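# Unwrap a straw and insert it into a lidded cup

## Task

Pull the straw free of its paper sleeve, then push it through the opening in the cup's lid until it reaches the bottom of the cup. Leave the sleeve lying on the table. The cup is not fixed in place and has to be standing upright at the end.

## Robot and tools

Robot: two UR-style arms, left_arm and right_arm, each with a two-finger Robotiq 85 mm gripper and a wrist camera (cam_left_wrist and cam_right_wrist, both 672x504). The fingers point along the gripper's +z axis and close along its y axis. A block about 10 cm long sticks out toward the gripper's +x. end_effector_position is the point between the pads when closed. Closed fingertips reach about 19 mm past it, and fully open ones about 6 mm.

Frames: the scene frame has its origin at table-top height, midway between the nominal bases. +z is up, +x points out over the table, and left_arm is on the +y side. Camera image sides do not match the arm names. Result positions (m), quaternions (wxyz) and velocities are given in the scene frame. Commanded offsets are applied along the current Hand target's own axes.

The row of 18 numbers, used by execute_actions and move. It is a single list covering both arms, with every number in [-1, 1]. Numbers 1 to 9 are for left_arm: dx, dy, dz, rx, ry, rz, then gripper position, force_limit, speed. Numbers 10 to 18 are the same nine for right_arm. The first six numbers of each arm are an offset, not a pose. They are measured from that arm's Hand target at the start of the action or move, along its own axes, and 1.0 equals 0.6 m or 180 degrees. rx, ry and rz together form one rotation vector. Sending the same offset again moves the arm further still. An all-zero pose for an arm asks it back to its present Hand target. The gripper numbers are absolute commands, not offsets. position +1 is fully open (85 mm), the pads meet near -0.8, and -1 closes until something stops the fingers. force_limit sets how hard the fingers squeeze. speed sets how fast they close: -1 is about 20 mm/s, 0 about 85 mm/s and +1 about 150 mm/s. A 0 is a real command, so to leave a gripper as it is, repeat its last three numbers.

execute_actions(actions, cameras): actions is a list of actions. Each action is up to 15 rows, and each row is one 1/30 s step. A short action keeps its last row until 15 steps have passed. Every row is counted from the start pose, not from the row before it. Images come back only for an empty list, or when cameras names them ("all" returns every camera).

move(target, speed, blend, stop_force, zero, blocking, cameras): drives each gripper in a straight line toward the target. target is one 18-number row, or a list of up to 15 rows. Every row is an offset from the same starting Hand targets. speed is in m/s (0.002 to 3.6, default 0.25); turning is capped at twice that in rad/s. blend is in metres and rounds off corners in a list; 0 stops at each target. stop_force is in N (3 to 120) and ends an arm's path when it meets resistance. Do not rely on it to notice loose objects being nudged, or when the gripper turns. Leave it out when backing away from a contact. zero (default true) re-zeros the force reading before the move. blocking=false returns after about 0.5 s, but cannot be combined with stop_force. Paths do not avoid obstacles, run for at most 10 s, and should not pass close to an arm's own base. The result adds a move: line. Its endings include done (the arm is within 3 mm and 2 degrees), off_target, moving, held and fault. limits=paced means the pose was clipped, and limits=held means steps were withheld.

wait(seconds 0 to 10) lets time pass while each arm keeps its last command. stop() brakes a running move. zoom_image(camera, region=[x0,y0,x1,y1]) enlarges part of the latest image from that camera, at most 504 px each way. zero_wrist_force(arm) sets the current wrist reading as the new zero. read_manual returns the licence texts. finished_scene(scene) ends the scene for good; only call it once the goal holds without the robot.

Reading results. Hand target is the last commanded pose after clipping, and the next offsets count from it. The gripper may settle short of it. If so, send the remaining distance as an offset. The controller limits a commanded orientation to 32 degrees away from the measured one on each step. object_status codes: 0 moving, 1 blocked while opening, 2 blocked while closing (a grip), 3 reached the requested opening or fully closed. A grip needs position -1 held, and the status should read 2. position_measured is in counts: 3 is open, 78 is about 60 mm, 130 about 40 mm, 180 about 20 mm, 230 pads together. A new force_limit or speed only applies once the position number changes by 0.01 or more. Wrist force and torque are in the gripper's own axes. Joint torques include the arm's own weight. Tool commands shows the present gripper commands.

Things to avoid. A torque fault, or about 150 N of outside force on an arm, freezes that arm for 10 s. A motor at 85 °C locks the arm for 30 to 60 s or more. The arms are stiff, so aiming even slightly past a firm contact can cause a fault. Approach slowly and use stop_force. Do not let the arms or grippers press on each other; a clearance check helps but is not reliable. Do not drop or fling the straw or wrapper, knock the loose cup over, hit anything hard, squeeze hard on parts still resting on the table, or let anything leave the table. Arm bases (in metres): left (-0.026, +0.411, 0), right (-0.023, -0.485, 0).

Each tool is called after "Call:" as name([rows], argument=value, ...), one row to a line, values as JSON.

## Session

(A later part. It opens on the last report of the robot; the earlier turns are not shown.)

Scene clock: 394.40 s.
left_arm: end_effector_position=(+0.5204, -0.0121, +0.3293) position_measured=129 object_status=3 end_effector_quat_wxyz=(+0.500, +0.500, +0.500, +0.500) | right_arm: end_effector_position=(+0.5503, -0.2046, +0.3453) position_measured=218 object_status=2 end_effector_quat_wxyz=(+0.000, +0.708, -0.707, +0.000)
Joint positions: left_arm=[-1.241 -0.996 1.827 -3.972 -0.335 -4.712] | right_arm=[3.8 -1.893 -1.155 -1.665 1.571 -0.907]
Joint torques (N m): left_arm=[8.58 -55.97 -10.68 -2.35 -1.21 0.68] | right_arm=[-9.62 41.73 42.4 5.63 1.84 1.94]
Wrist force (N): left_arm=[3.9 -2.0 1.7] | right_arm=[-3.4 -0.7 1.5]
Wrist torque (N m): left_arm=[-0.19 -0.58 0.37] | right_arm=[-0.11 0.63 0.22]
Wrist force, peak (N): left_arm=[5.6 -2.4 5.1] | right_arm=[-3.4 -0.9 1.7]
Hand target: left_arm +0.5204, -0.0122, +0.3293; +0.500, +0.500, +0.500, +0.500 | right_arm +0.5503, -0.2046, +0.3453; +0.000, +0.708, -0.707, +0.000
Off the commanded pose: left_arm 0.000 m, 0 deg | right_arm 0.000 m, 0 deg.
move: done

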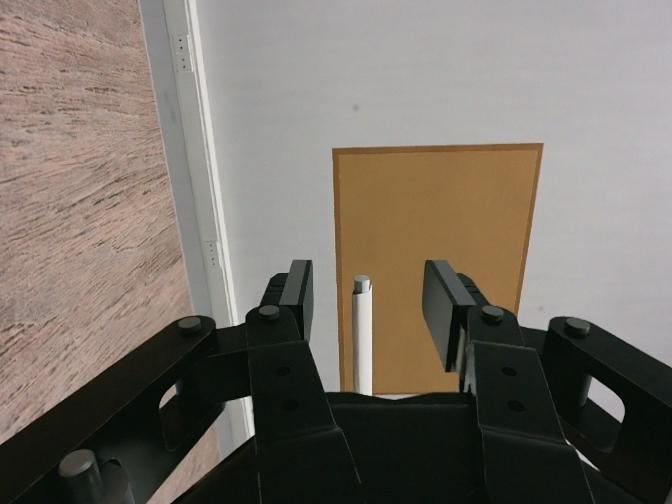

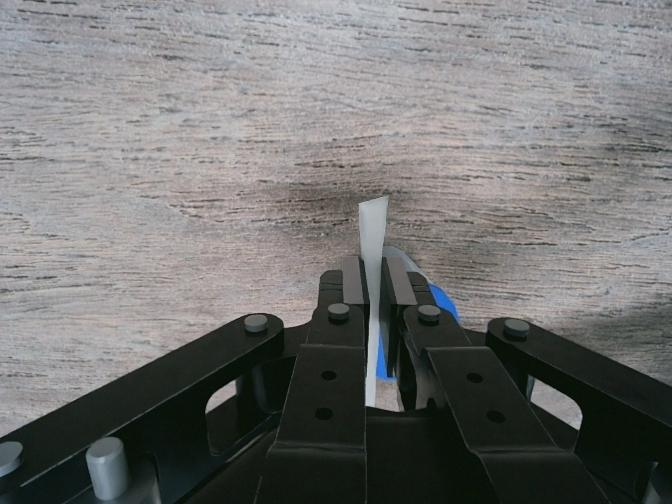

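Call:
move([
  [-0.0015,-0.001,0.05,0,0,0,0,-1,0,0,0,0,0,0,0,-1,0,-1],
  [-0.0015,-0.001,0.05,0,0,0,-1,-0.3,-1,0,0,0,0,0,0,-1,0,-1],
], speed=0.1)

Call:
move([
  [0,0,0,0,0,0,-0.97,0.4,-1,0,0,0,0,0,0,-1,0,-1],
  [0,0,0,0,0,0,-0.97,0.4,-1,0,0,0,0,0,0,-0.5,-1,-1],
  [0,0,0,0,0,0,-0.97,0.4,-1,0.038,0,0,0,0,0,-0.5,-1,-1],
  [0,0,0,0,0,0,-0.97,0.4,-1,0.038,0,0,0,0,0,-1,0,-1],
], speed=0.05, cameras=["all"])

Call:
zoom_image(camera="cam_left_wrist", region=[290, 280, 450, 400])

Scene clock: 404.93 s.
left_arm: end_effector_position=(+0.5504, -0.0130, +0.3287) position_measured=221 object_status=0 end_effector_quat_wxyz=(+0.500, +0.500, +0.500, +0.500) | right_arm: end_effector_position=(+0.5503, -0.2046, +0.3453) position_measured=218 object_status=2 end_effector_quat_wxyz=(+0.000, +0.708, -0.707, +0.000)
Joint positions: left_arm=[-1.186 -0.964 1.768 -3.946 -0.39 -4.712] | right_arm=[3.8 -1.893 -1.155 -1.665 1.571 -0.907]
Joint torques (N m): left_arm=[-6.49 -62.9 -0.11 -3.5 -1.24 -0.44] | right_arm=[-10 38.68 42.2 5.46 1.83 1.93]
Wrist force (N): left_arm=[4.3 -2.4 1.4] | right_arm=[-2.6 -0.9 1.2]
Wrist torque (N m): left_arm=[-0.22 -0.58 0.36] | right_arm=[-0.15 0.55 0.21]
Wrist force, peak (N): left_arm=[4.2 -2.6 1.5] | right_arm=[-3.5 -0.8 1.8]
Hand target: left_arm +0.5504, -0.0130, +0.3287; +0.500, +0.500, +0.500, +0.500 | right_arm +0.5503, -0.2046, +0.3453; +0.000, +0.708, -0.707, +0.000
Off the commanded pose: left_arm 0.000 m, 0 deg | right_arm 0.000 m, 0 deg.
move: done

Scene clock: 408.03 s.
left_arm: end_effector_position=(+0.5504, -0.0130, +0.3287) position_measured=226 object_status=2 end_effector_quat_wxyz=(+0.500, +0.500, +0.500, +0.500) | right_arm: end_effector_position=(+0.5503, -0.2274, +0.3453) position_measured=231 object_status=0 end_effector_quat_wxyz=(+0.000, +0.708, -0.707, +0.000)
Joint positions: left_arm=[-1.186 -0.964 1.768 -3.946 -0.39 -4.712] | right_arm=[3.771 -1.868 -1.188 -1.657 1.571 -0.936]
Joint torques (N m): left_arm=[-6.13 -59.91 -3.31 -3.19 -1.23 -1.66] | right_arm=[9.53 22.3 45.32 0.19 -1.81 1.91]
Wrist force (N): left_arm=[4.5 -2.5 1.4] | right_arm=[-2.4 -0.9 1.2]
Wrist torque (N m): left_arm=[-0.22 -0.57 0.41] | right_arm=[-0.15 0.58 0.23]
Wrist force, peak (N): left_arm=[5.6 -2.6 1.6] | right_arm=[-6.5 0.7 1.3]
Hand target: left_arm +0.5504, -0.0130, +0.3287; +0.500, +0.500, +0.500, +0.500 | right_arm +0.5503, -0.2274, +0.3453; +0.000, +0.708, -0.707, +0.000
Off the commanded pose: left_arm 0.000 m, 0 deg | right_arm 0.000 m, 0 deg.
move: done

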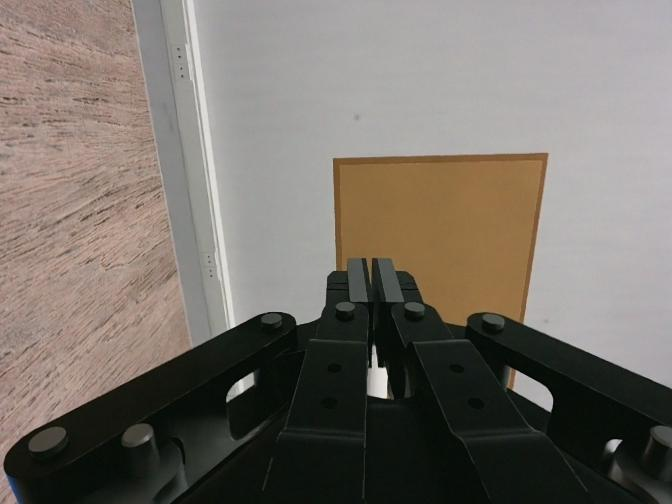

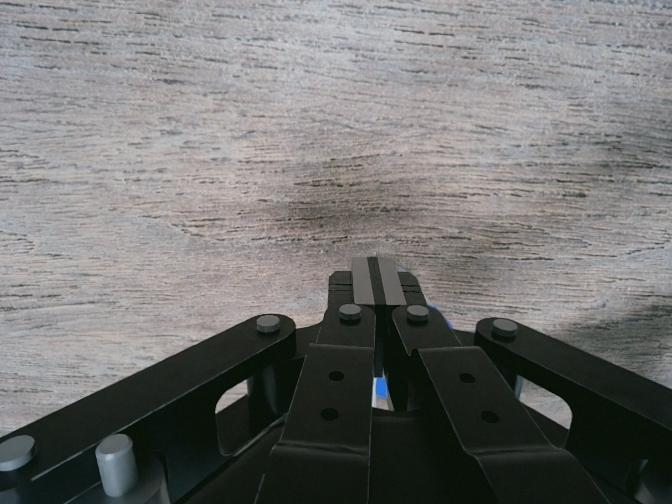

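Scaled by 3.150.

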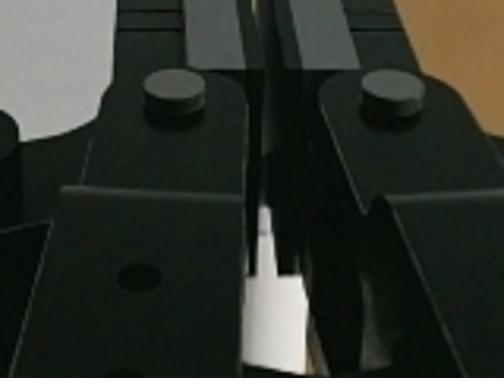

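Call:
move([
  [0,0,0,0,0,0,-0.97,0.4,-1,0,0,0,0,0,0,0.3,-1,0],
  [0,0,0,0,0,0,-0.97,0.4,-1,0,0,-0.25,0,0,0,0.3,-1,0],
], speed=0.2, cameras=["cam_right_wrist"])

Scene clock: 414.00 s.
left_arm: end_effector_position=(+0.5504, -0.0130, +0.3287) position_measured=226 object_status=2 end_effector_quat_wxyz=(+0.500, +0.500, +0.500, +0.500) | right_arm: end_effector_position=(+0.5504, -0.2273, +0.4951) position_measured=91 object_status=3 end_effector_quat_wxyz=(+0.000, +0.708, -0.707, +0.000)
Joint positions: left_arm=[-1.186 -0.964 1.768 -3.946 -0.39 -4.712] | right_arm=[3.771 -2.011 -0.58 -2.122 1.571 -0.936]
Joint torques (N m): left_arm=[-6.56 -56.17 -4.55 -2.13 -1.28 -1.63] | right_arm=[-10.17 65.64 18.8 3.71 1.85 -2.5]
Wrist force (N): left_arm=[3.6 -2.3 1.3] | right_arm=[-3.2 -0.8 1.3]
Wrist torque (N m): left_arm=[-0.21 -0.55 0.37] | right_arm=[-0.11 0.57 0.21]
Wrist force, peak (N): left_arm=[5.2 -2.6 1.4] | right_arm=[-3.3 -0.8 4.5]
Hand target: left_arm +0.5504, -0.0130, +0.3287; +0.500, +0.500, +0.500, +0.500 | right_arm +0.5504, -0.2274, +0.4953; +0.000, +0.708, -0.707, +0.000
Off the commanded pose: left_arm 0.000 m, 0 deg | right_arm 0.000 m, 0 deg.
move: done
Images, in order (width x height): cam_right_wrist 672x504.

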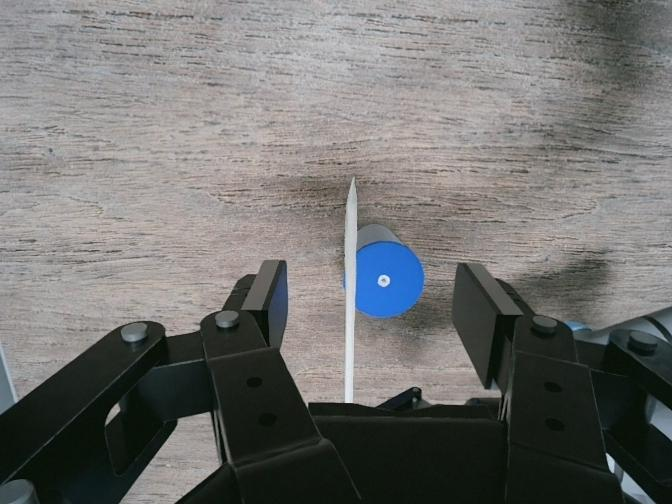

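Call:
move([
  [0,0,0,0,0,0,-0.97,0.4,-1,-0.0523,0.0113,0.1,0,0,0,0.0,-1,0],
  [0,0,0,0,0,0,-0.97,0.4,-1,-0.0523,0.0113,0.4333,0,0,0,0,-1,0],
], speed=0.2, blend=0.02, cameras=["cam_right_wrist"])

Scene clock: 424.27 s.
left_arm: end_effector_position=(+0.5504, -0.0130, +0.3287) position_measured=231 object_status=0 end_effector_quat_wxyz=(+0.500, +0.500, +0.500, +0.500) | right_arm: end_effector_position=(+0.5435, -0.1961, +0.2353) position_measured=129 object_status=3 end_effector_quat_wxyz=(+0.000, +0.708, -0.707, +0.000)
Joint positions: left_arm=[-1.186 -0.964 1.768 -3.946 -0.39 -4.712] | right_arm=[3.818 -1.9 -1.428 -1.386 1.571 -0.89]
Joint torques (N m): left_arm=[-5.26 -50.76 -7.45 -0.98 -1.12 -1.79] | right_arm=[-3.01 63.86 38.87 5.11 -2.32 1.33]
Wrist force (N): left_arm=[3.6 -2.2 1.3] | right_arm=[-3.4 -0.7 1.5]
Wrist torque (N m): left_arm=[-0.22 -0.55 0.36] | right_arm=[-0.10 0.61 0.14]
Wrist force, peak (N): left_arm=[4.1 -2.5 1.6] | right_arm=[-6.0 1.2 2.4]
Hand target: left_arm +0.5504, -0.0130, +0.3287; +0.500, +0.500, +0.500, +0.500 | right_arm +0.5435, -0.1961, +0.2353; +0.000, +0.708, -0.707, +0.000
Off the commanded pose: left_arm 0.000 m, 0 deg | right_arm 0.000 m, 0 deg.
move: done
Images, in order (width x height): cam_right_wrist 672x504.

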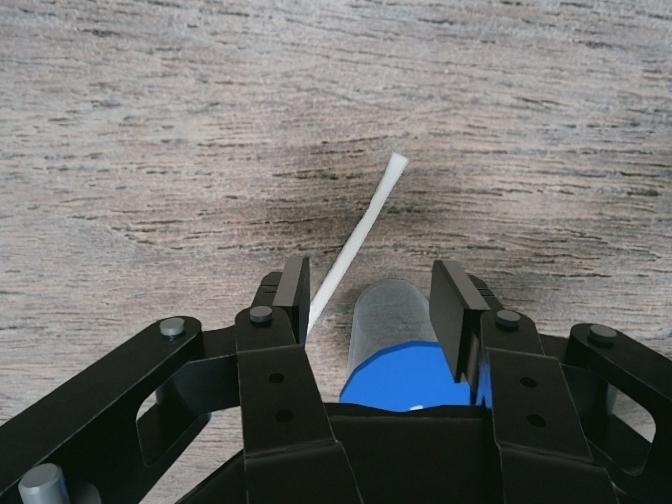

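Call:
move([
  [0.25,0,-0.1,0,0,0,0,-1,0,0,0,-0.283,0,0,0,-0.2,-1,0],
], speed=0.3, cameras=["cam_right_wrist"])

Call:
zoom_image(camera="cam_right_wrist", region=[240, 100, 480, 340])

Scene clock: 430.23 s.
left_arm: end_effector_position=(+0.4902, +0.1368, +0.3288) position_measured=129 object_status=3 end_effector_quat_wxyz=(+0.500, +0.500, +0.500, +0.500) | right_arm: end_effector_position=(+0.5436, -0.1959, +0.4049) position_measured=154 object_status=3 end_effector_quat_wxyz=(+0.000, +0.708, -0.707, +0.000)
Joint positions: left_arm=[-1.182 -1.221 2.233 -4.154 -0.395 -4.712] | right_arm=[3.818 -1.915 -0.97 -1.828 1.571 -0.889]
Joint torques (N m): left_arm=[8.07 -21.99 -3.67 -0.32 -1.2 1.33] | right_arm=[-10.36 63.72 30.68 1.16 1.83 -2.56]
Wrist force (N): left_arm=[3.6 -2.3 1.5] | right_arm=[-3.2 -1.0 1.6]
Wrist torque (N m): left_arm=[-0.24 -0.52 0.35] | right_arm=[-0.15 0.58 0.12]
Wrist force, peak (N): left_arm=[7.4 -2.1 -0.1] | right_arm=[-3.3 -1.1 5.0]
Hand target: left_arm +0.4902, +0.1369, +0.3287; +0.500, +0.500, +0.500, +0.500 | right_arm +0.5435, -0.1960, +0.4051; +0.000, +0.708, -0.707, +0.000
Off the commanded pose: left_arm 0.000 m, 0 deg | right_arm 0.000 m, 0 deg.
move: done
Images, in order (width x height): cam_right_wrist 672x504.

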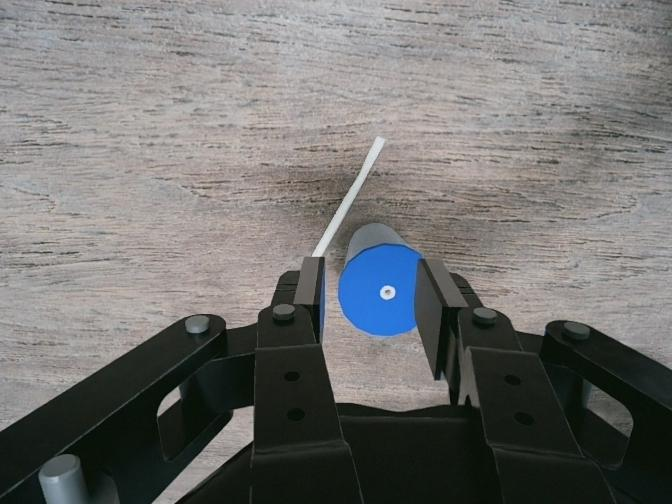

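Scaled by 2.100.

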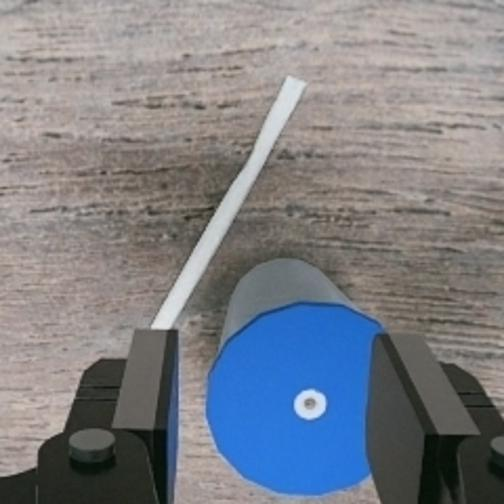

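Call:
move([
  [0,0,0,0,0,0,0,-1,0,-0.015,0.0533,0.2,0,0,0.1417,-0.2,-1,0],
  [0,0,0,0,0,0,0,-1,0,-0.015,0.0533,0.6,0,0,0.1417,-0.2,-1,0],
], speed=0.3, blend=0.02)

Call:
move(target=[0,0,0,0,0,0,0,-1,0,0,0,0.034,0,0,0,-0.2,-1,0], speed=0.015, stop_force=4, cameras=["cam_right_wrist"])

Scene clock: 449.33 s.
left_arm: end_effector_position=(+0.4902, +0.1369, +0.3287) position_measured=129 object_status=3 end_effector_quat_wxyz=(+0.500, +0.500, +0.500, +0.500) | right_arm: end_effector_position=(+0.5113, -0.1873, +0.0450) position_measured=154 object_status=3 end_effector_quat_wxyz=(+0.000, -0.534, +0.845, +0.000)
Joint positions: left_arm=[-1.182 -1.221 2.234 -4.154 -0.395 -4.712] | right_arm=[3.863 -2.031 -1.773 -0.909 1.571 -0.399]
Joint torques (N m): left_arm=[8.09 -15 1.85 -3.49 -1.27 1.41] | right_arm=[-9.17 57.24 36.79 4.47 -1.88 -2.6]
Wrist force (N): left_arm=[3.3 -2.2 1.6] | right_arm=[-3.2 -0.6 1.6]
Wrist torque (N m): left_arm=[-0.22 -0.47 0.35] | right_arm=[-0.09 0.57 0.13]
Wrist force, peak (N): left_arm=[3.7 -2.3 1.6] | right_arm=[-3.0 -0.5 5.0]
Hand target: left_arm +0.4902, +0.1369, +0.3287; +0.500, +0.500, +0.500, +0.500 | right_arm +0.5114, -0.1872, +0.0451; +0.000, -0.534, +0.845, +0.000
Off the commanded pose: left_arm 0.000 m, 0 deg | right_arm 0.000 m, 0 deg.
move: done

Scene clock: 451.77 s.
left_arm: end_effector_position=(+0.4902, +0.1369, +0.3287) position_measured=129 object_status=3 end_effector_quat_wxyz=(+0.500, +0.500, +0.500, +0.500) | right_arm: end_effector_position=(+0.5114, -0.1872, +0.0261) position_measured=154 object_status=3 end_effector_quat_wxyz=(+0.000, -0.534, +0.845, +0.000)
Joint positions: left_arm=[-1.182 -1.221 2.234 -4.154 -0.395 -4.712] | right_arm=[3.863 -2.06 -1.788 -0.865 1.571 -0.399]
Joint torques (N m): left_arm=[7.89 -14.86 1.35 -3.59 -1.15 1.31] | right_arm=[-5.02 62.89 31.72 0.02 -1.02 -2.59]
Wrist force (N): left_arm=[3.3 -2.3 1.5] | right_arm=[-4.2 -1.1 -2.1]
Wrist torque (N m): left_arm=[-0.23 -0.48 0.35] | right_arm=[-0.02 0.52 0.11]
Wrist force, peak (N): left_arm=[3.7 -2.3 1.6] | right_arm=[1.5 2.7 -15.1]
Hand target: left_arm +0.4902, +0.1369, +0.3287; +0.500, +0.500, +0.500, +0.500 | right_arm +0.5114, -0.1872, +0.0261; +0.000, -0.534, +0.845, +0.000 (not the last commanded pose)
Off the commanded pose: left_arm 0.000 m, 0 deg | right_arm 0.001 m, 0 deg.
move: contact (right_arm)
Images, in order (width x height): cam_right_wrist 672x504.

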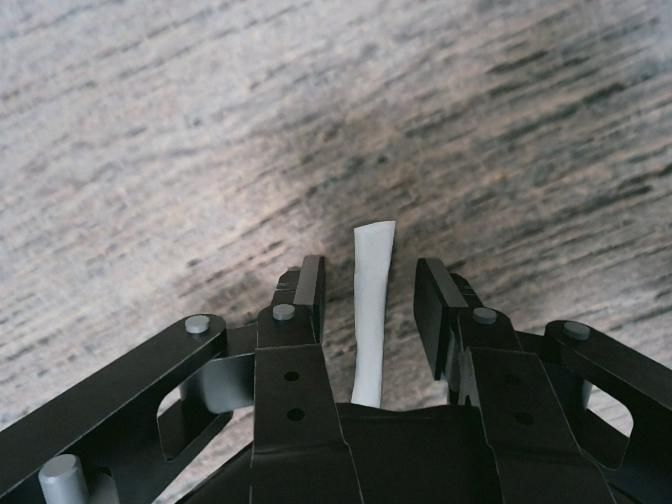

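Call:
move([
  [0,0,0,0,0,0,0,-1,0,0,0,-0.0017,0,0,0,-0.2,-1,0],
  [0,0,0,0,0,0,0,-1,0,0,0,-0.0017,0,0,0,-1,-0.6,-1],
  [0,0,0,0,0,0,0,-1,0,0,0,-0.025,0,0,0,-1,-0.6,-1],
  [0,0,0,0,0,0,0,-1,0,0.24,-0.1147,-0.025,0,0,0,-1,-0.6,-1],
  [0,0,0,0,0,0,0,-1,0,0.24,-0.1147,-0.002,0,0,0,-1,-0.6,-1],
  [0,0,0,0,0,0,0,-1,0,0.24,-0.1147,-0.002,0,0,0,-0.2,-0.6,-0.6],
], speed=[0.03,0.05,0.08,0.15,0.04,0.1])

Call:
move(target=[0,0,0,0,0,0,0,-1,0,-0.2,0,-0.35,0,0,0,-0.2,-1,0], speed=0.3, cameras=["cam_right_wrist"])

Call:
zoom_image(camera="cam_right_wrist", region=[240, 150, 480, 390])

Scene clock: 463.77 s.
left_arm: end_effector_position=(+0.4902, +0.1369, +0.3287) position_measured=129 object_status=3 end_effector_quat_wxyz=(+0.500, +0.500, +0.500, +0.500) | right_arm: end_effector_position=(+0.5118, -0.3468, +0.0274) position_measured=154 object_status=0 end_effector_quat_wxyz=(+0.000, -0.534, +0.845, +0.000)
Joint positions: left_arm=[-1.182 -1.221 2.234 -4.154 -0.395 -4.712] | right_arm=[3.632 -1.946 -1.967 -0.799 1.571 -0.63]
Joint torques (N m): left_arm=[7.62 -14.81 1.67 -3.53 -1.17 1.2] | right_arm=[2.73 58.63 33.17 -0.05 1.74 -2.59]
Wrist force (N): left_arm=[3.6 -2.1 1.4] | right_arm=[-3.4 -0.7 1.3]
Wrist torque (N m): left_arm=[-0.21 -0.53 0.35] | right_arm=[-0.10 0.59 0.24]
Wrist force, peak (N): left_arm=[3.7 -2.5 1.5] | right_arm=[-7.5 3.8 1.6]
Hand target: left_arm +0.4902, +0.1369, +0.3287; +0.500, +0.500, +0.500, +0.500 | right_arm +0.5118, -0.3468, +0.0274; +0.000, -0.534, +0.845, +0.000
Off the commanded pose: left_arm 0.000 m, 0 deg | right_arm 0.000 m, 0 deg.
move: done

Scene clock: 465.10 s.
left_arm: end_effector_position=(+0.4902, +0.1369, +0.3287) position_measured=129 object_status=3 end_effector_quat_wxyz=(+0.500, +0.500, +0.500, +0.500) | right_arm: end_effector_position=(+0.5633, -0.2383, +0.2371) position_measured=154 object_status=3 end_effector_quat_wxyz=(+0.000, -0.534, +0.845, +0.000)
Joint positions: left_arm=[-1.182 -1.221 2.234 -4.154 -0.395 -4.712] | right_arm=[3.745 -1.899 -1.423 -1.39 1.571 -0.518]
Joint torques (N m): left_arm=[8.27 -14.93 1.43 -3.5 -1.1 1.27] | right_arm=[-9.81 64.52 28.93 1.89 1.84 -2.6]
Wrist force (N): left_arm=[3.4 -2.2 1.5] | right_arm=[-3.3 -0.6 1.3]
Wrist torque (N m): left_arm=[-0.23 -0.50 0.35] | right_arm=[-0.08 0.60 0.14]
Wrist force, peak (N): left_arm=[3.7 -2.3 1.6] | right_arm=[-4.6 -0.9 -1.5]
Hand target: left_arm +0.4902, +0.1369, +0.3287; +0.500, +0.500, +0.500, +0.500 | right_arm +0.5633, -0.2384, +0.2373; +0.000, -0.534, +0.845, +0.000
Off the commanded pose: left_arm 0.000 m, 0 deg | right_arm 0.000 m, 0 deg.
move: done
Images, in order (width x height): cam_right_wrist 672x504.

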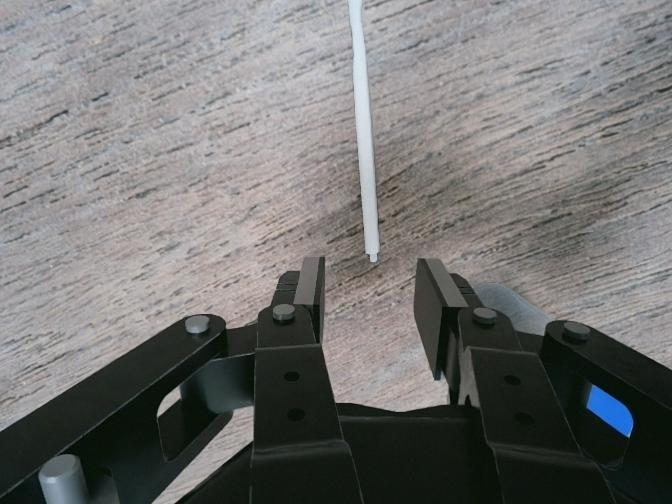

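Scaled by 2.100.

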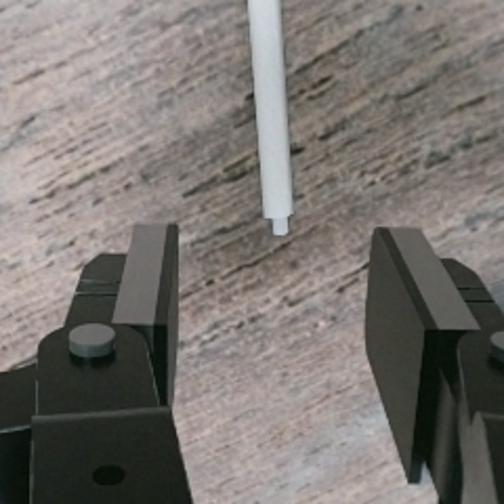

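Call:
move([
  [0,0,0,0,0,0,0,-1,0,-0.0198,0.0277,0.32,0,0,-0.0344,-0.2,-1,0],
], speed=0.25)

Call:
move(target=[0,0,0,0,0,0,0,-1,0,0,0,0.034,0,0,0,-0.2,-1,0], speed=0.012, stop_force=4, cameras=["cam_right_wrist"])

Scene clock: 473.33 s.
left_arm: end_effector_position=(+0.4902, +0.1369, +0.3287) position_measured=129 object_status=3 end_effector_quat_wxyz=(+0.500, +0.500, +0.500, +0.500) | right_arm: end_effector_position=(+0.5532, -0.2206, +0.0452) position_measured=154 object_status=3 end_effector_quat_wxyz=(+0.000, -0.579, +0.815, +0.000)
Joint positions: left_arm=[-1.182 -1.221 2.234 -4.154 -0.395 -4.712] | right_arm=[3.777 -2.074 -1.702 -0.937 1.571 -0.593]
Joint torques (N m): left_arm=[7.92 -14.79 1.24 -3.42 -0.99 1.25] | right_arm=[-10.41 65 39.68 3.71 -2.05 1.84]
Wrist force (N): left_arm=[3.6 -2.1 1.5] | right_arm=[-3.3 -0.6 1.7]
Wrist torque (N m): left_arm=[-0.21 -0.52 0.35] | right_arm=[-0.08 0.60 0.23]
Wrist force, peak (N): left_arm=[3.5 -2.4 1.7] | right_arm=[-3.3 -0.3 4.9]
Hand target: left_arm +0.4902, +0.1369, +0.3287; +0.500, +0.500, +0.500, +0.500 | right_arm +0.5534, -0.2206, +0.0453; +0.000, -0.579, +0.815, +0.000
Off the commanded pose: left_arm 0.000 m, 0 deg | right_arm 0.000 m, 0 deg.
move: done

Scene clock: 476.17 s.
left_arm: end_effector_position=(+0.4902, +0.1369, +0.3287) position_measured=129 object_status=3 end_effector_quat_wxyz=(+0.500, +0.500, +0.500, +0.500) | right_arm: end_effector_position=(+0.5534, -0.2206, +0.0263) position_measured=154 object_status=3 end_effector_quat_wxyz=(+0.000, -0.579, +0.815, +0.000)
Joint positions: left_arm=[-1.182 -1.221 2.234 -4.154 -0.395 -4.712] | right_arm=[3.777 -2.102 -1.717 -0.894 1.571 -0.593]
Joint torques (N m): left_arm=[7.83 -15.79 1.12 -3.61 -0.88 1.19] | right_arm=[-10.04 63.82 30.94 -0.41 -2.03 1.54]
Wrist force (N): left_arm=[3.5 -2.2 1.6] | right_arm=[-5.2 -1.6 -3.0]
Wrist torque (N m): left_arm=[-0.22 -0.51 0.35] | right_arm=[0.02 0.57 0.20]
Wrist force, peak (N): left_arm=[3.6 -2.3 1.8] | right_arm=[1.2 3.1 -13.6]
Hand target: left_arm +0.4902, +0.1369, +0.3287; +0.500, +0.500, +0.500, +0.500 | right_arm +0.5534, -0.2206, +0.0264; +0.000, -0.579, +0.815, +0.000 (not the last commanded pose)
Off the commanded pose: left_arm 0.000 m, 0 deg | right_arm 0.001 m, 0 deg.
move: contact (right_arm)
Images, in order (width x height): cam_right_wrist 672x504.

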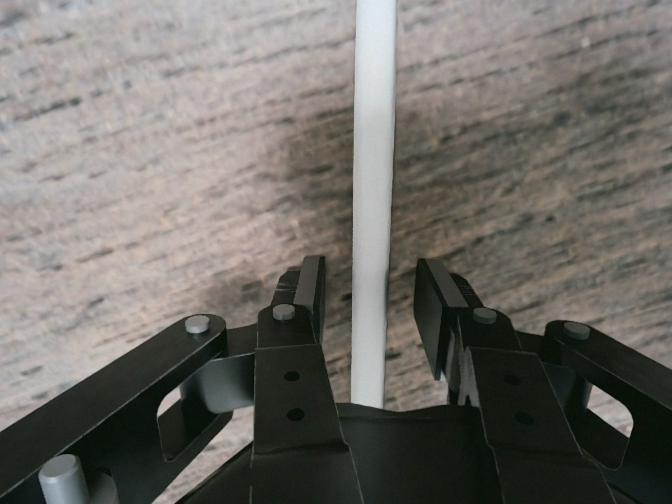

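Call:
move([
  [0,0,0,0,0,0,0,-1,0,0,0.002,-0.0017,0,0,0,-0.2,-1,0],
  [0,0,0,0,0,0,0,-1,0,0,0.002,-0.0017,0,0,0,-1,-0.5,-1],
], speed=0.03)

Call:
move([
  [0,0,-0.1167,0,0,0,0,-1,0,0,0,-0.3,0,0,0,-1,-0.5,-1],
  [-0.2867,0.0067,-0.1167,0,0,0,0,-1,0,-0.188,0.0695,-0.53,0,0,-0.1067,-1,-0.5,-1],
], speed=0.25, blend=0.02, cameras=["all"])

Call:
zoom_image(camera="cam_left_wrist", region=[220, 150, 480, 345])

Scene clock: 484.80 s.
left_arm: end_effector_position=(+0.4902, +0.1369, +0.3287) position_measured=129 object_status=3 end_effector_quat_wxyz=(+0.500, +0.500, +0.500, +0.500) | right_arm: end_effector_position=(+0.5522, -0.2202, +0.0274) position_measured=216 object_status=0 end_effector_quat_wxyz=(+0.000, -0.579, +0.815, +0.000)
Joint positions: left_arm=[-1.182 -1.221 2.234 -4.154 -0.395 -4.712] | right_arm=[3.779 -2.098 -1.719 -0.896 1.571 -0.592]
Joint torques (N m): left_arm=[8.19 -15 1.32 -3.63 -1.03 1.28] | right_arm=[8.55 40.63 15.51 2.56 -1.93 -2.11]
Wrist force (N): left_arm=[3.6 -2.2 1.4] | right_arm=[-3.2 -1.4 -5.3]
Wrist torque (N m): left_arm=[-0.23 -0.52 0.35] | right_arm=[-0.08 0.58 0.22]
Wrist force, peak (N): left_arm=[3.6 -2.2 1.8] | right_arm=[-3.2 -1.4 -5.3]
Hand target: left_arm +0.4902, +0.1369, +0.3287; +0.500, +0.500, +0.500, +0.500 | right_arm +0.5522, -0.2202, +0.0274; +0.000, -0.579, +0.815, +0.000
Off the commanded pose: left_arm 0.000 m, 0 deg | right_arm 0.000 m, 0 deg.
move: done

Scene clock: 486.80 s.
left_arm: end_effector_position=(+0.4204, -0.0352, +0.3326) position_measured=129 object_status=3 end_effector_quat_wxyz=(+0.500, +0.500, +0.500, +0.500) | right_arm: end_effector_position=(+0.5501, -0.0998, +0.3451) position_measured=216 object_status=2 end_effector_quat_wxyz=(+0.000, +0.707, -0.707, +0.000)
Joint positions: left_arm=[-1.455 -1.049 1.913 -4.005 -0.122 -4.712] | right_arm=[3.921 -2.037 -0.951 -1.725 1.571 -0.784]
Joint torques (N m): left_arm=[8.45 -54.94 -18.88 -1.18 -1.22 -1.66] | right_arm=[-7.48 70.97 27.21 2.82 1.93 0.15]
Wrist force (N): left_arm=[3.7 -1.9 1.4] | right_arm=[-3.3 -0.8 1.6]
Wrist torque (N m): left_arm=[-0.19 -0.55 0.36] | right_arm=[-0.12 0.59 0.20]
Wrist force, peak (N): left_arm=[7.9 -1.7 0.5] | right_arm=[-2.8 -0.3 6.5]
Hand target: left_arm +0.4204, -0.0352, +0.3327; +0.500, +0.500, +0.500, +0.500 | right_arm +0.5501, -0.0998, +0.3453; +0.000, +0.707, -0.707, +0.000
Off the commanded pose: left_arm 0.000 m, 0 deg | right_arm 0.000 m, 0 deg.
move: done

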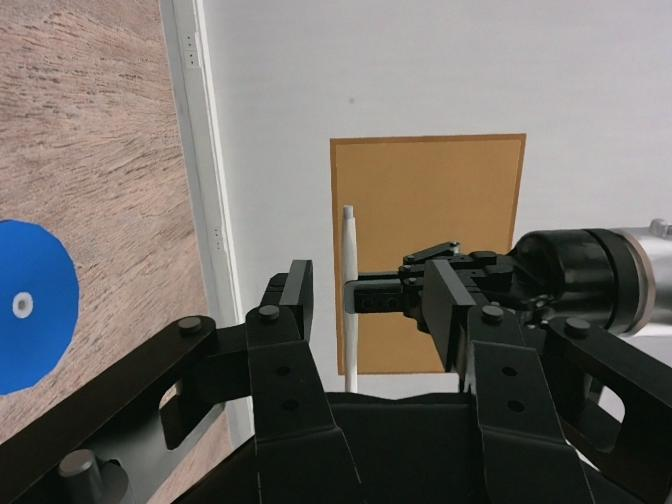

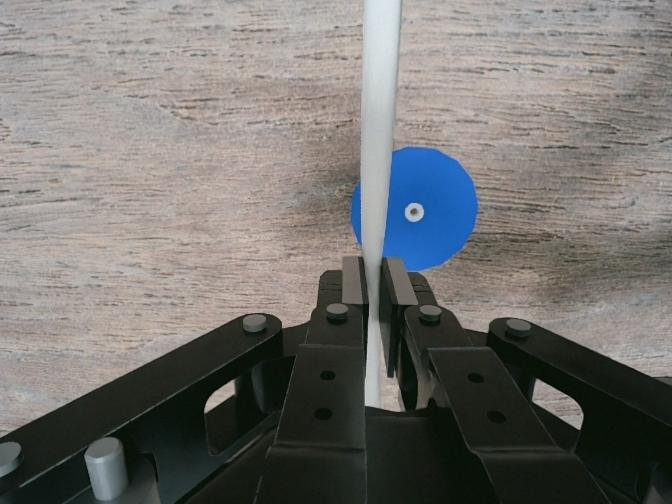

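Scaled by 1.938.

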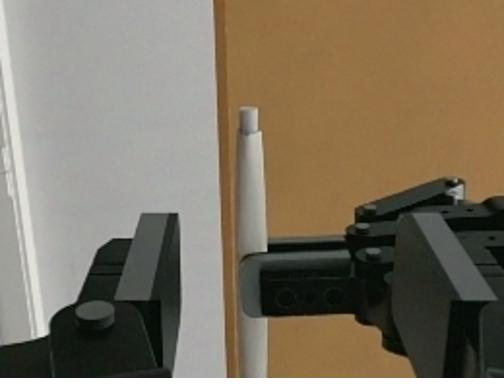

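Call:
move(target=[0.0092,-0.0055,0.1667,0,0,0,0,-1,0,0,0,0,0,0,0,-1,-0.5,-1], speed=0.2, cameras=["cam_left_wrist"])

Call:
zoom_image(camera="cam_left_wrist", region=[290, 240, 450, 360])

Scene clock: 492.40 s.
left_arm: end_effector_position=(+0.5203, -0.0297, +0.3293) position_measured=129 object_status=3 end_effector_quat_wxyz=(+0.500, +0.500, +0.500, +0.500) | right_arm: end_effector_position=(+0.5501, -0.0998, +0.3453) position_measured=216 object_status=2 end_effector_quat_wxyz=(+0.000, +0.707, -0.707, +0.000)
Joint positions: left_arm=[-1.253 -0.971 1.78 -3.95 -0.324 -4.712] | right_arm=[3.921 -2.037 -0.951 -1.725 1.571 -0.785]
Joint torques (N m): left_arm=[8.94 -62.38 -2.39 -3.58 0.1 1.2] | right_arm=[-9.68 71.32 41.08 -0.06 1.7 -2.64]
Wrist force (N): left_arm=[4.0 -2.1 1.6] | right_arm=[-3.4 -0.9 1.9]
Wrist torque (N m): left_arm=[-0.22 -0.61 0.37] | right_arm=[-0.13 0.60 0.21]
Wrist force, peak (N): left_arm=[4.7 -2.5 8.2] | right_arm=[-3.5 -1.0 1.9]
Hand target: left_arm +0.5204, -0.0296, +0.3294; +0.500, +0.500, +0.500, +0.500 | right_arm +0.5501, -0.0998, +0.3453; +0.000, +0.707, -0.707, +0.000
Off the commanded pose: left_arm 0.000 m, 0 deg | right_arm 0.000 m, 0 deg.
move: done
Images, in order (width x height): cam_left_wrist 672x504.

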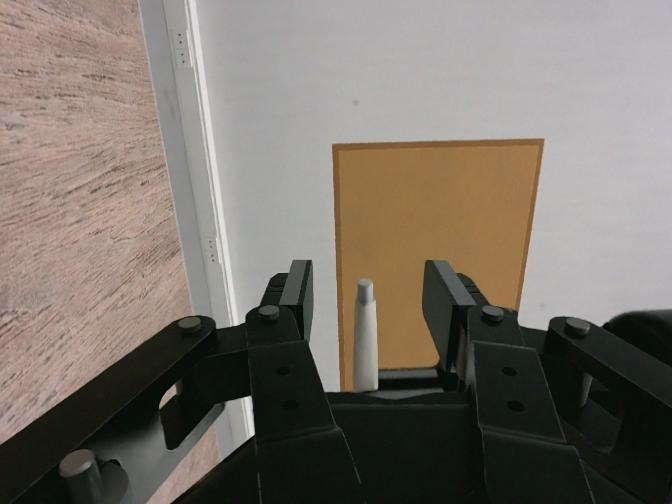

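Scaled by 3.150.

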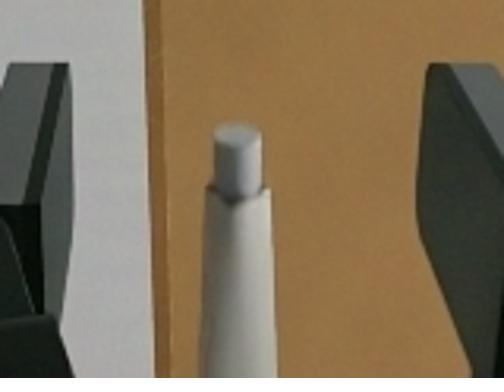

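Call:
move([
  [-0.0042,0,0.05,0,0,0,0,-1,0,0,0,0,0,0,0,-1,-0.5,-1],
  [-0.0042,0,0.05,0,0,0,-1,0,-1,0,0,0,0,0,0,-1,-0.5,-1],
], speed=0.1)

Call:
wait(seconds=0.2, cameras=["cam_left_wrist"])

Call:
zoom_image(camera="cam_left_wrist", region=[290, 280, 450, 400])

Scene clock: 499.97 s.
left_arm: end_effector_position=(+0.5504, -0.0320, +0.3294) position_measured=224 object_status=0 end_effector_quat_wxyz=(+0.500, +0.500, +0.500, +0.500) | right_arm: end_effector_position=(+0.5501, -0.0998, +0.3453) position_measured=216 object_status=2 end_effector_quat_wxyz=(+0.000, +0.707, -0.707, +0.000)
Joint positions: left_arm=[-1.2 -0.939 1.718 -3.921 -0.377 -4.712] | right_arm=[3.921 -2.037 -0.951 -1.725 1.571 -0.785]
Joint torques (N m): left_arm=[-5.81 -63.85 -0.98 -3.5 -1.18 0.2] | right_arm=[-9.95 69.34 40.88 0 1.8 -2.52]
Wrist force (N): left_arm=[3.6 -2.7 1.8] | right_arm=[-3.3 -0.6 1.4]
Wrist torque (N m): left_arm=[-0.20 -0.53 0.37] | right_arm=[-0.10 0.58 0.20]
Wrist force, peak (N): left_arm=[5.0 -1.8 1.4] | right_arm=[-3.5 -0.9 1.9]
Hand target: left_arm +0.5504, -0.0320, +0.3294; +0.500, +0.500, +0.500, +0.500 | right_arm +0.5501, -0.0998, +0.3453; +0.000, +0.707, -0.707, +0.000
Off the commanded pose: left_arm 0.000 m, 0 deg | right_arm 0.000 m, 0 deg.
move: done

Scene clock: 500.17 s.
left_arm: end_effector_position=(+0.5504, -0.0320, +0.3294) position_measured=224 object_status=2 end_effector_quat_wxyz=(+0.500, +0.500, +0.500, +0.500) | right_arm: end_effector_position=(+0.5501, -0.0998, +0.3453) position_measured=216 object_status=2 end_effector_quat_wxyz=(+0.000, +0.707, -0.707, +0.000)
Joint positions: left_arm=[-1.2 -0.939 1.718 -3.921 -0.377 -4.712] | right_arm=[3.921 -2.037 -0.951 -1.725 1.571 -0.785]
Joint torques (N m): left_arm=[-5.43 -65.09 -1.11 -3.46 -1.23 -0.07] | right_arm=[-10.47 68.62 40.78 0.09 1.79 -2.64]
Wrist force (N): left_arm=[3.4 -2.5 1.7] | right_arm=[-3.1 -0.8 1.3]
Wrist torque (N m): left_arm=[-0.17 -0.50 0.37] | right_arm=[-0.13 0.55 0.20]
Wrist force, peak (N): left_arm=[3.6 -2.6 1.8] | right_arm=[-3.3 -0.8 1.6]
Hand target: left_arm +0.5504, -0.0320, +0.3294; +0.500, +0.500, +0.500, +0.500 | right_arm +0.5501, -0.0998, +0.3453; +0.000, +0.707, -0.707, +0.000
Tool commands: left_gripper/position=-1.0 left_gripper/force_limit=+0.0 left_gripper/speed=-1.0 right_gripper/position=-1.0 right_gripper/force_limit=-0.5 right_gripper/speed=-1.0
Off the commanded pose: left_arm 0.000 m, 0 deg | right_arm 0.000 m, 0 deg.
wait: 0.20 s; at rest by 0.17 s
Images, in order (width x height): cam_left_wrist 672x504.

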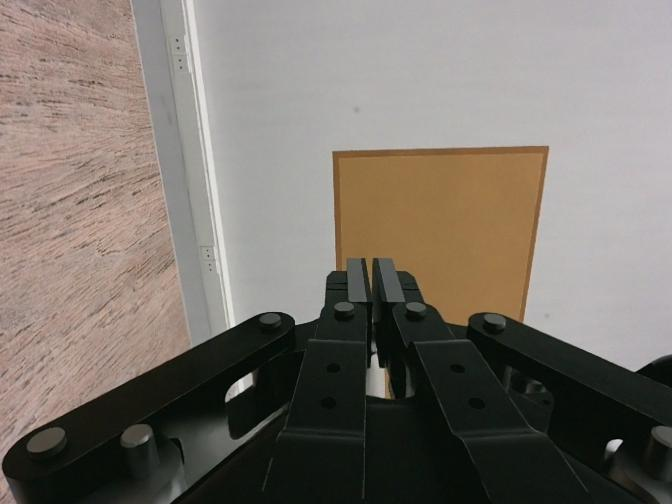

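Scaled by 3.150.

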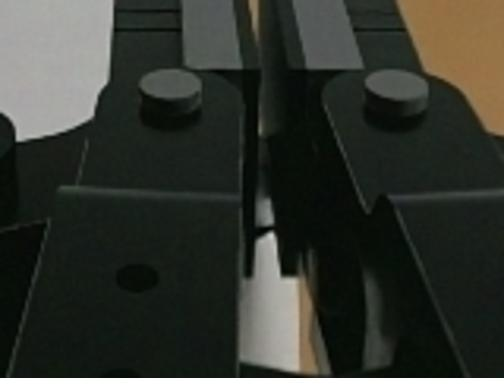

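Call:
move([
  [0,0,0,0,0,0,0,-1,0,0,0,0,0,0,0,-1,-0.5,-1],
  [0,0,-0.05,0,0,0,0,-1,0,0,0,0,0,0,0,-1,-0.5,-1],
], speed=0.15, cameras=["cam_left_wrist"])

Call:
zoom_image(camera="cam_left_wrist", region=[290, 240, 450, 360])

Scene clock: 505.83 s.
left_arm: end_effector_position=(+0.5203, -0.0320, +0.3296) position_measured=129 object_status=3 end_effector_quat_wxyz=(+0.500, +0.500, +0.500, +0.500) end_effector_velocity=(+0.002, -0.001, +0.000) end_effector_angular_velocity=(+0.001, +0.001, -0.001) | right_arm: end_effector_position=(+0.5501, -0.0998, +0.3453) position_measured=216 object_status=2 end_effector_quat_wxyz=(+0.000, +0.707, -0.707, +0.000)
Joint positions: left_arm=[-1.254 -0.968 1.774 -3.947 -0.322 -4.712] | right_arm=[3.921 -2.037 -0.951 -1.725 1.571 -0.785]
Joint velocities: left_arm=[0.004 0.003 -0.005 0.003 -0.005 -0.001] | right_arm=[within noise]
Joint torques (N m): left_arm=[7.55 -28.42 -29.46 1.77 -1.12 -1.1] | right_arm=[-9.76 67.87 41.37 -0.03 1.76 -2.49]
Wrist force (N): left_arm=[3.5 -1.9 1.4] | right_arm=[-3.2 -0.8 1.6]
Wrist torque (N m): left_arm=[-0.19 -0.53 0.37] | right_arm=[-0.12 0.57 0.20]
Wrist force, peak (N): left_arm=[4.9 -2.5 5.3] | right_arm=[-3.5 -0.8 1.8]
Hand target: left_arm +0.5204, -0.0321, +0.3294; +0.500, +0.500, +0.500, +0.500 | right_arm +0.5501, -0.0998, +0.3453; +0.000, +0.707, -0.707, +0.000
Off the commanded pose: left_arm 0.000 m, 0 deg | right_arm 0.000 m, 0 deg.
move: done
Images, in order (width x height): cam_left_wrist 672x504.

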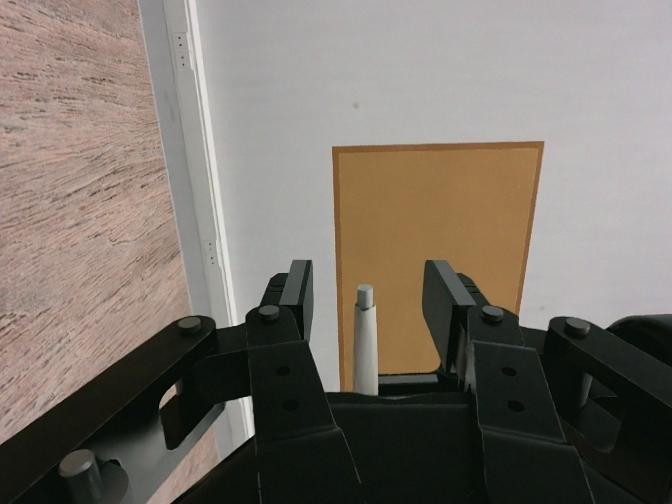

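Scaled by 3.150.

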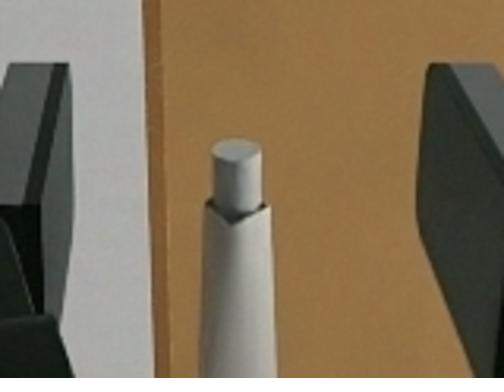

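Call:
move([
  [-0.007,0,0.05,0,0,0,0,-1,0,0,0,0,0,0,0,-1,-0.5,-1],
  [-0.007,0,0.05,0,0,0,-1,-0.75,-1,0,0,0,0,0,0,-1,-0.5,-1],
], speed=0.1)

Call:
wait(seconds=0.2, cameras=["cam_left_wrist"])

Call:
zoom_image(camera="cam_left_wrist", region=[290, 280, 450, 400])

Scene clock: 517.57 s.
left_arm: end_effector_position=(+0.5504, -0.0362, +0.3294) position_measured=218 object_status=0 end_effector_quat_wxyz=(+0.500, +0.500, +0.500, +0.500) | right_arm: end_effector_position=(+0.5501, -0.0998, +0.3453) position_measured=216 object_status=2 end_effector_quat_wxyz=(+0.000, +0.707, -0.707, +0.000)
Joint positions: left_arm=[-1.203 -0.933 1.706 -3.915 -0.374 -4.712] | right_arm=[3.921 -2.037 -0.951 -1.725 1.571 -0.785]
Joint torques (N m): left_arm=[-5.9 -65.28 -1.46 -3.41 -1.23 -1.67] | right_arm=[-10.46 66.03 40.71 0.02 1.68 -2.53]
Wrist force (N): left_arm=[4.4 -2.2 2.1] | right_arm=[-2.5 -0.7 1.7]
Wrist torque (N m): left_arm=[-0.19 -0.54 0.35] | right_arm=[-0.12 0.58 0.20]
Wrist force, peak (N): left_arm=[4.6 -2.2 2.1] | right_arm=[-3.6 -0.9 1.8]
Hand target: left_arm +0.5504, -0.0362, +0.3294; +0.500, +0.500, +0.500, +0.500 | right_arm +0.5501, -0.0998, +0.3453; +0.000, +0.707, -0.707, +0.000
Off the commanded pose: left_arm 0.000 m, 0 deg | right_arm 0.000 m, 0 deg.
move: done

Scene clock: 517.77 s.
left_arm: end_effector_position=(+0.5504, -0.0362, +0.3294) position_measured=218 object_status=2 end_effector_quat_wxyz=(+0.500, +0.500, +0.500, +0.500) | right_arm: end_effector_position=(+0.5501, -0.0998, +0.3453) position_measured=216 object_status=2 end_effector_quat_wxyz=(+0.000, +0.707, -0.707, +0.000)
Joint positions: left_arm=[-1.203 -0.933 1.706 -3.915 -0.374 -4.712] | right_arm=[3.921 -2.037 -0.951 -1.725 1.571 -0.785]
Joint torques (N m): left_arm=[-6.81 -65.27 -1.96 -3.39 -1.07 -1.68] | right_arm=[-9.98 65.8 41.11 -0.01 1.73 -2.54]
Wrist force (N): left_arm=[4.5 -2.3 1.8] | right_arm=[-2.3 -0.6 1.8]
Wrist torque (N m): left_arm=[-0.19 -0.56 0.35] | right_arm=[-0.11 0.56 0.20]
Wrist force, peak (N): left_arm=[4.6 -2.3 1.8] | right_arm=[-2.5 -0.7 1.7]
Hand target: left_arm +0.5504, -0.0362, +0.3294; +0.500, +0.500, +0.500, +0.500 | right_arm +0.5501, -0.0998, +0.3453; +0.000, +0.707, -0.707, +0.000
Tool commands: left_gripper/position=-1.0 left_gripper/force_limit=-0.75 left_gripper/speed=-1.0 right_gripper/position=-1.0 right_gripper/force_limit=-0.5 right_gripper/speed=-1.0
Off the commanded pose: left_arm 0.000 m, 0 deg | right_arm 0.000 m, 0 deg.
wait: 0.20 s; at rest by 0.17 s
Images, in order (width x height): cam_left_wrist 672x504.

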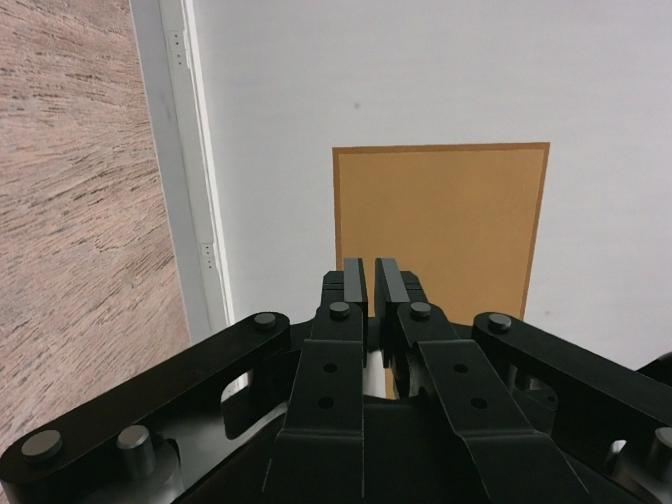

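Scaled by 3.150.

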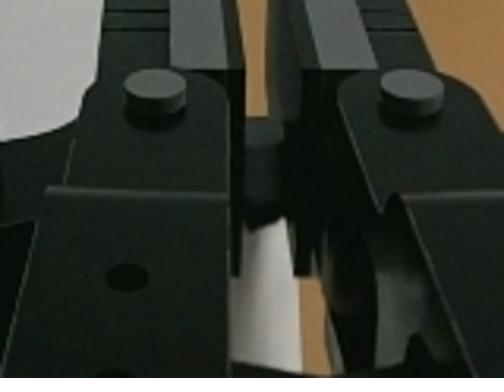

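Call:
move(target=[0.02,0,0,0,0,0,-1,-0.75,-1,0,0,0,0,0,0,-1,-0.5,-1], speed=0.02, cameras=["cam_left_wrist"])

Call:
zoom_image(camera="cam_left_wrist", region=[290, 280, 450, 400])

Scene clock: 522.27 s.
left_arm: end_effector_position=(+0.5504, -0.0241, +0.3294) position_measured=218 object_status=2 end_effector_quat_wxyz=(+0.500, +0.500, +0.500, +0.500) | right_arm: end_effector_position=(+0.5501, -0.0998, +0.3453) position_measured=216 object_status=2 end_effector_quat_wxyz=(+0.000, +0.707, -0.707, +0.000)
Joint positions: left_arm=[-1.194 -0.95 1.739 -3.931 -0.382 -4.712] | right_arm=[3.921 -2.037 -0.951 -1.725 1.571 -0.785]
Joint torques (N m): left_arm=[12.89 -48.59 -24.21 -3.32 3.88 -1.56] | right_arm=[-9.53 64.64 41.02 0.17 -3.91 -2.5]
Wrist force (N): left_arm=[-16.7 -1.6 5.5] | right_arm=[-22.6 2.8 1.9]
Wrist torque (N m): left_arm=[-0.19 0.02 0.35] | right_arm=[-0.13 0.68 0.03]
Wrist force, peak (N): left_arm=[-18.1 -1.5 6.5] | right_arm=[-23.7 4.0 1.7]
Hand target: left_arm +0.5504, -0.0242, +0.3294; +0.500, +0.500, +0.500, +0.500 | right_arm +0.5501, -0.0998, +0.3453; +0.000, +0.707, -0.707, +0.000
Off the commanded pose: left_arm 0.000 m, 0 deg | right_arm 0.000 m, 0 deg.
move: done
Images, in order (width x height): cam_left_wrist 672x504.

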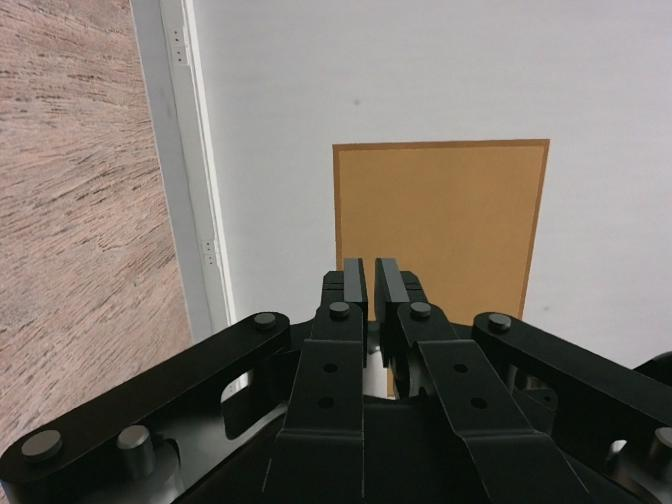

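Scaled by 3.150.

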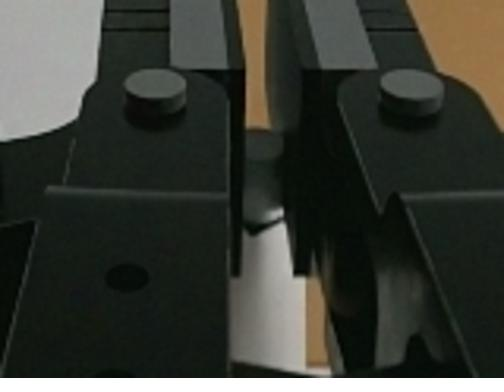

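Call:
move(target=[0.02,0,0,0,0,0,-1,-0.75,-1,0,0,0,0,0,0,-1,-0.5,-1], speed=0.02, cameras=["all"])

Call:
zoom_image(camera="cam_left_wrist", region=[290, 280, 450, 400])

Scene clock: 527.87 s.
left_arm: end_effector_position=(+0.5504, -0.0121, +0.3295) position_measured=230 object_status=3 end_effector_quat_wxyz=(+0.500, +0.500, +0.500, +0.500) | right_arm: end_effector_position=(+0.5501, -0.0998, +0.3453) position_measured=216 object_status=2 end_effector_quat_wxyz=(+0.000, +0.707, -0.707, +0.000)
Joint positions: left_arm=[-1.186 -0.966 1.77 -3.946 -0.391 -4.712] | right_arm=[3.921 -2.037 -0.951 -1.725 1.571 -0.785]
Joint torques (N m): left_arm=[-3.74 -40.03 -28.44 0.36 1.04 -0.34] | right_arm=[-9.77 63.54 40.45 1.35 1.79 -2.5]
Wrist force (N): left_arm=[4.1 -2.1 1.1] | right_arm=[-3.2 -0.5 2.2]
Wrist torque (N m): left_arm=[-0.21 -0.63 0.36] | right_arm=[-0.07 0.58 0.20]
Wrist force, peak (N): left_arm=[-16.9 -1.6 5.5] | right_arm=[-22.5 2.8 1.7]
Hand target: left_arm +0.5504, -0.0122, +0.3294; +0.500, +0.500, +0.500, +0.500 | right_arm +0.5501, -0.0998, +0.3453; +0.000, +0.707, -0.707, +0.000
Off the commanded pose: left_arm 0.000 m, 0 deg | right_arm 0.000 m, 0 deg.
move: done

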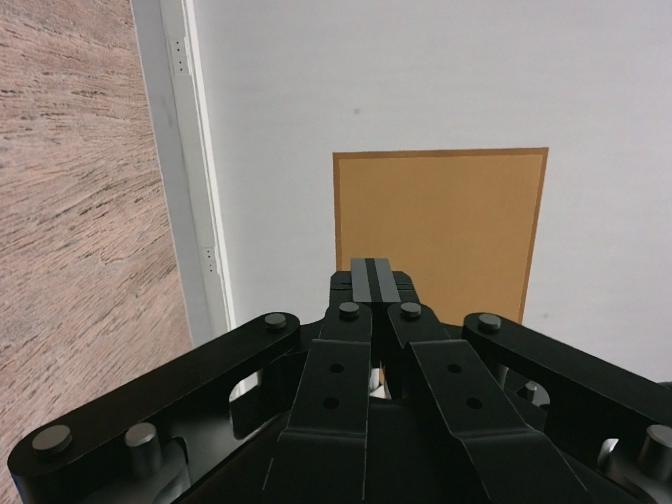

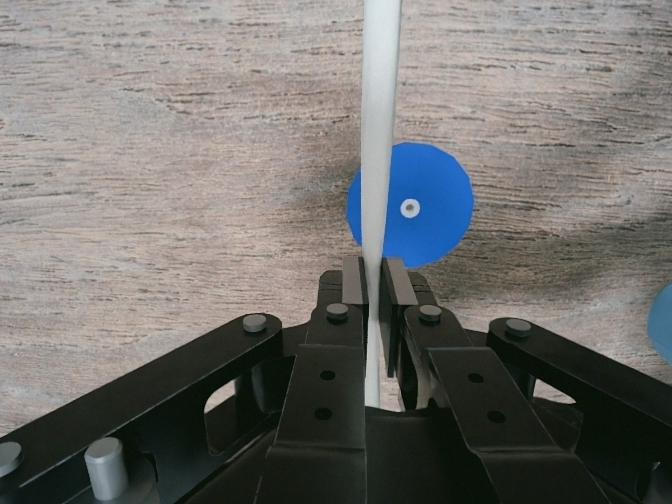

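Scaled by 3.150.

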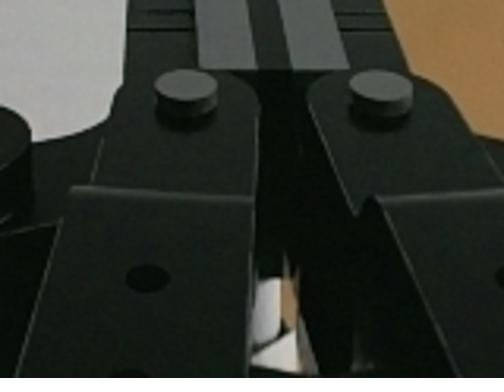

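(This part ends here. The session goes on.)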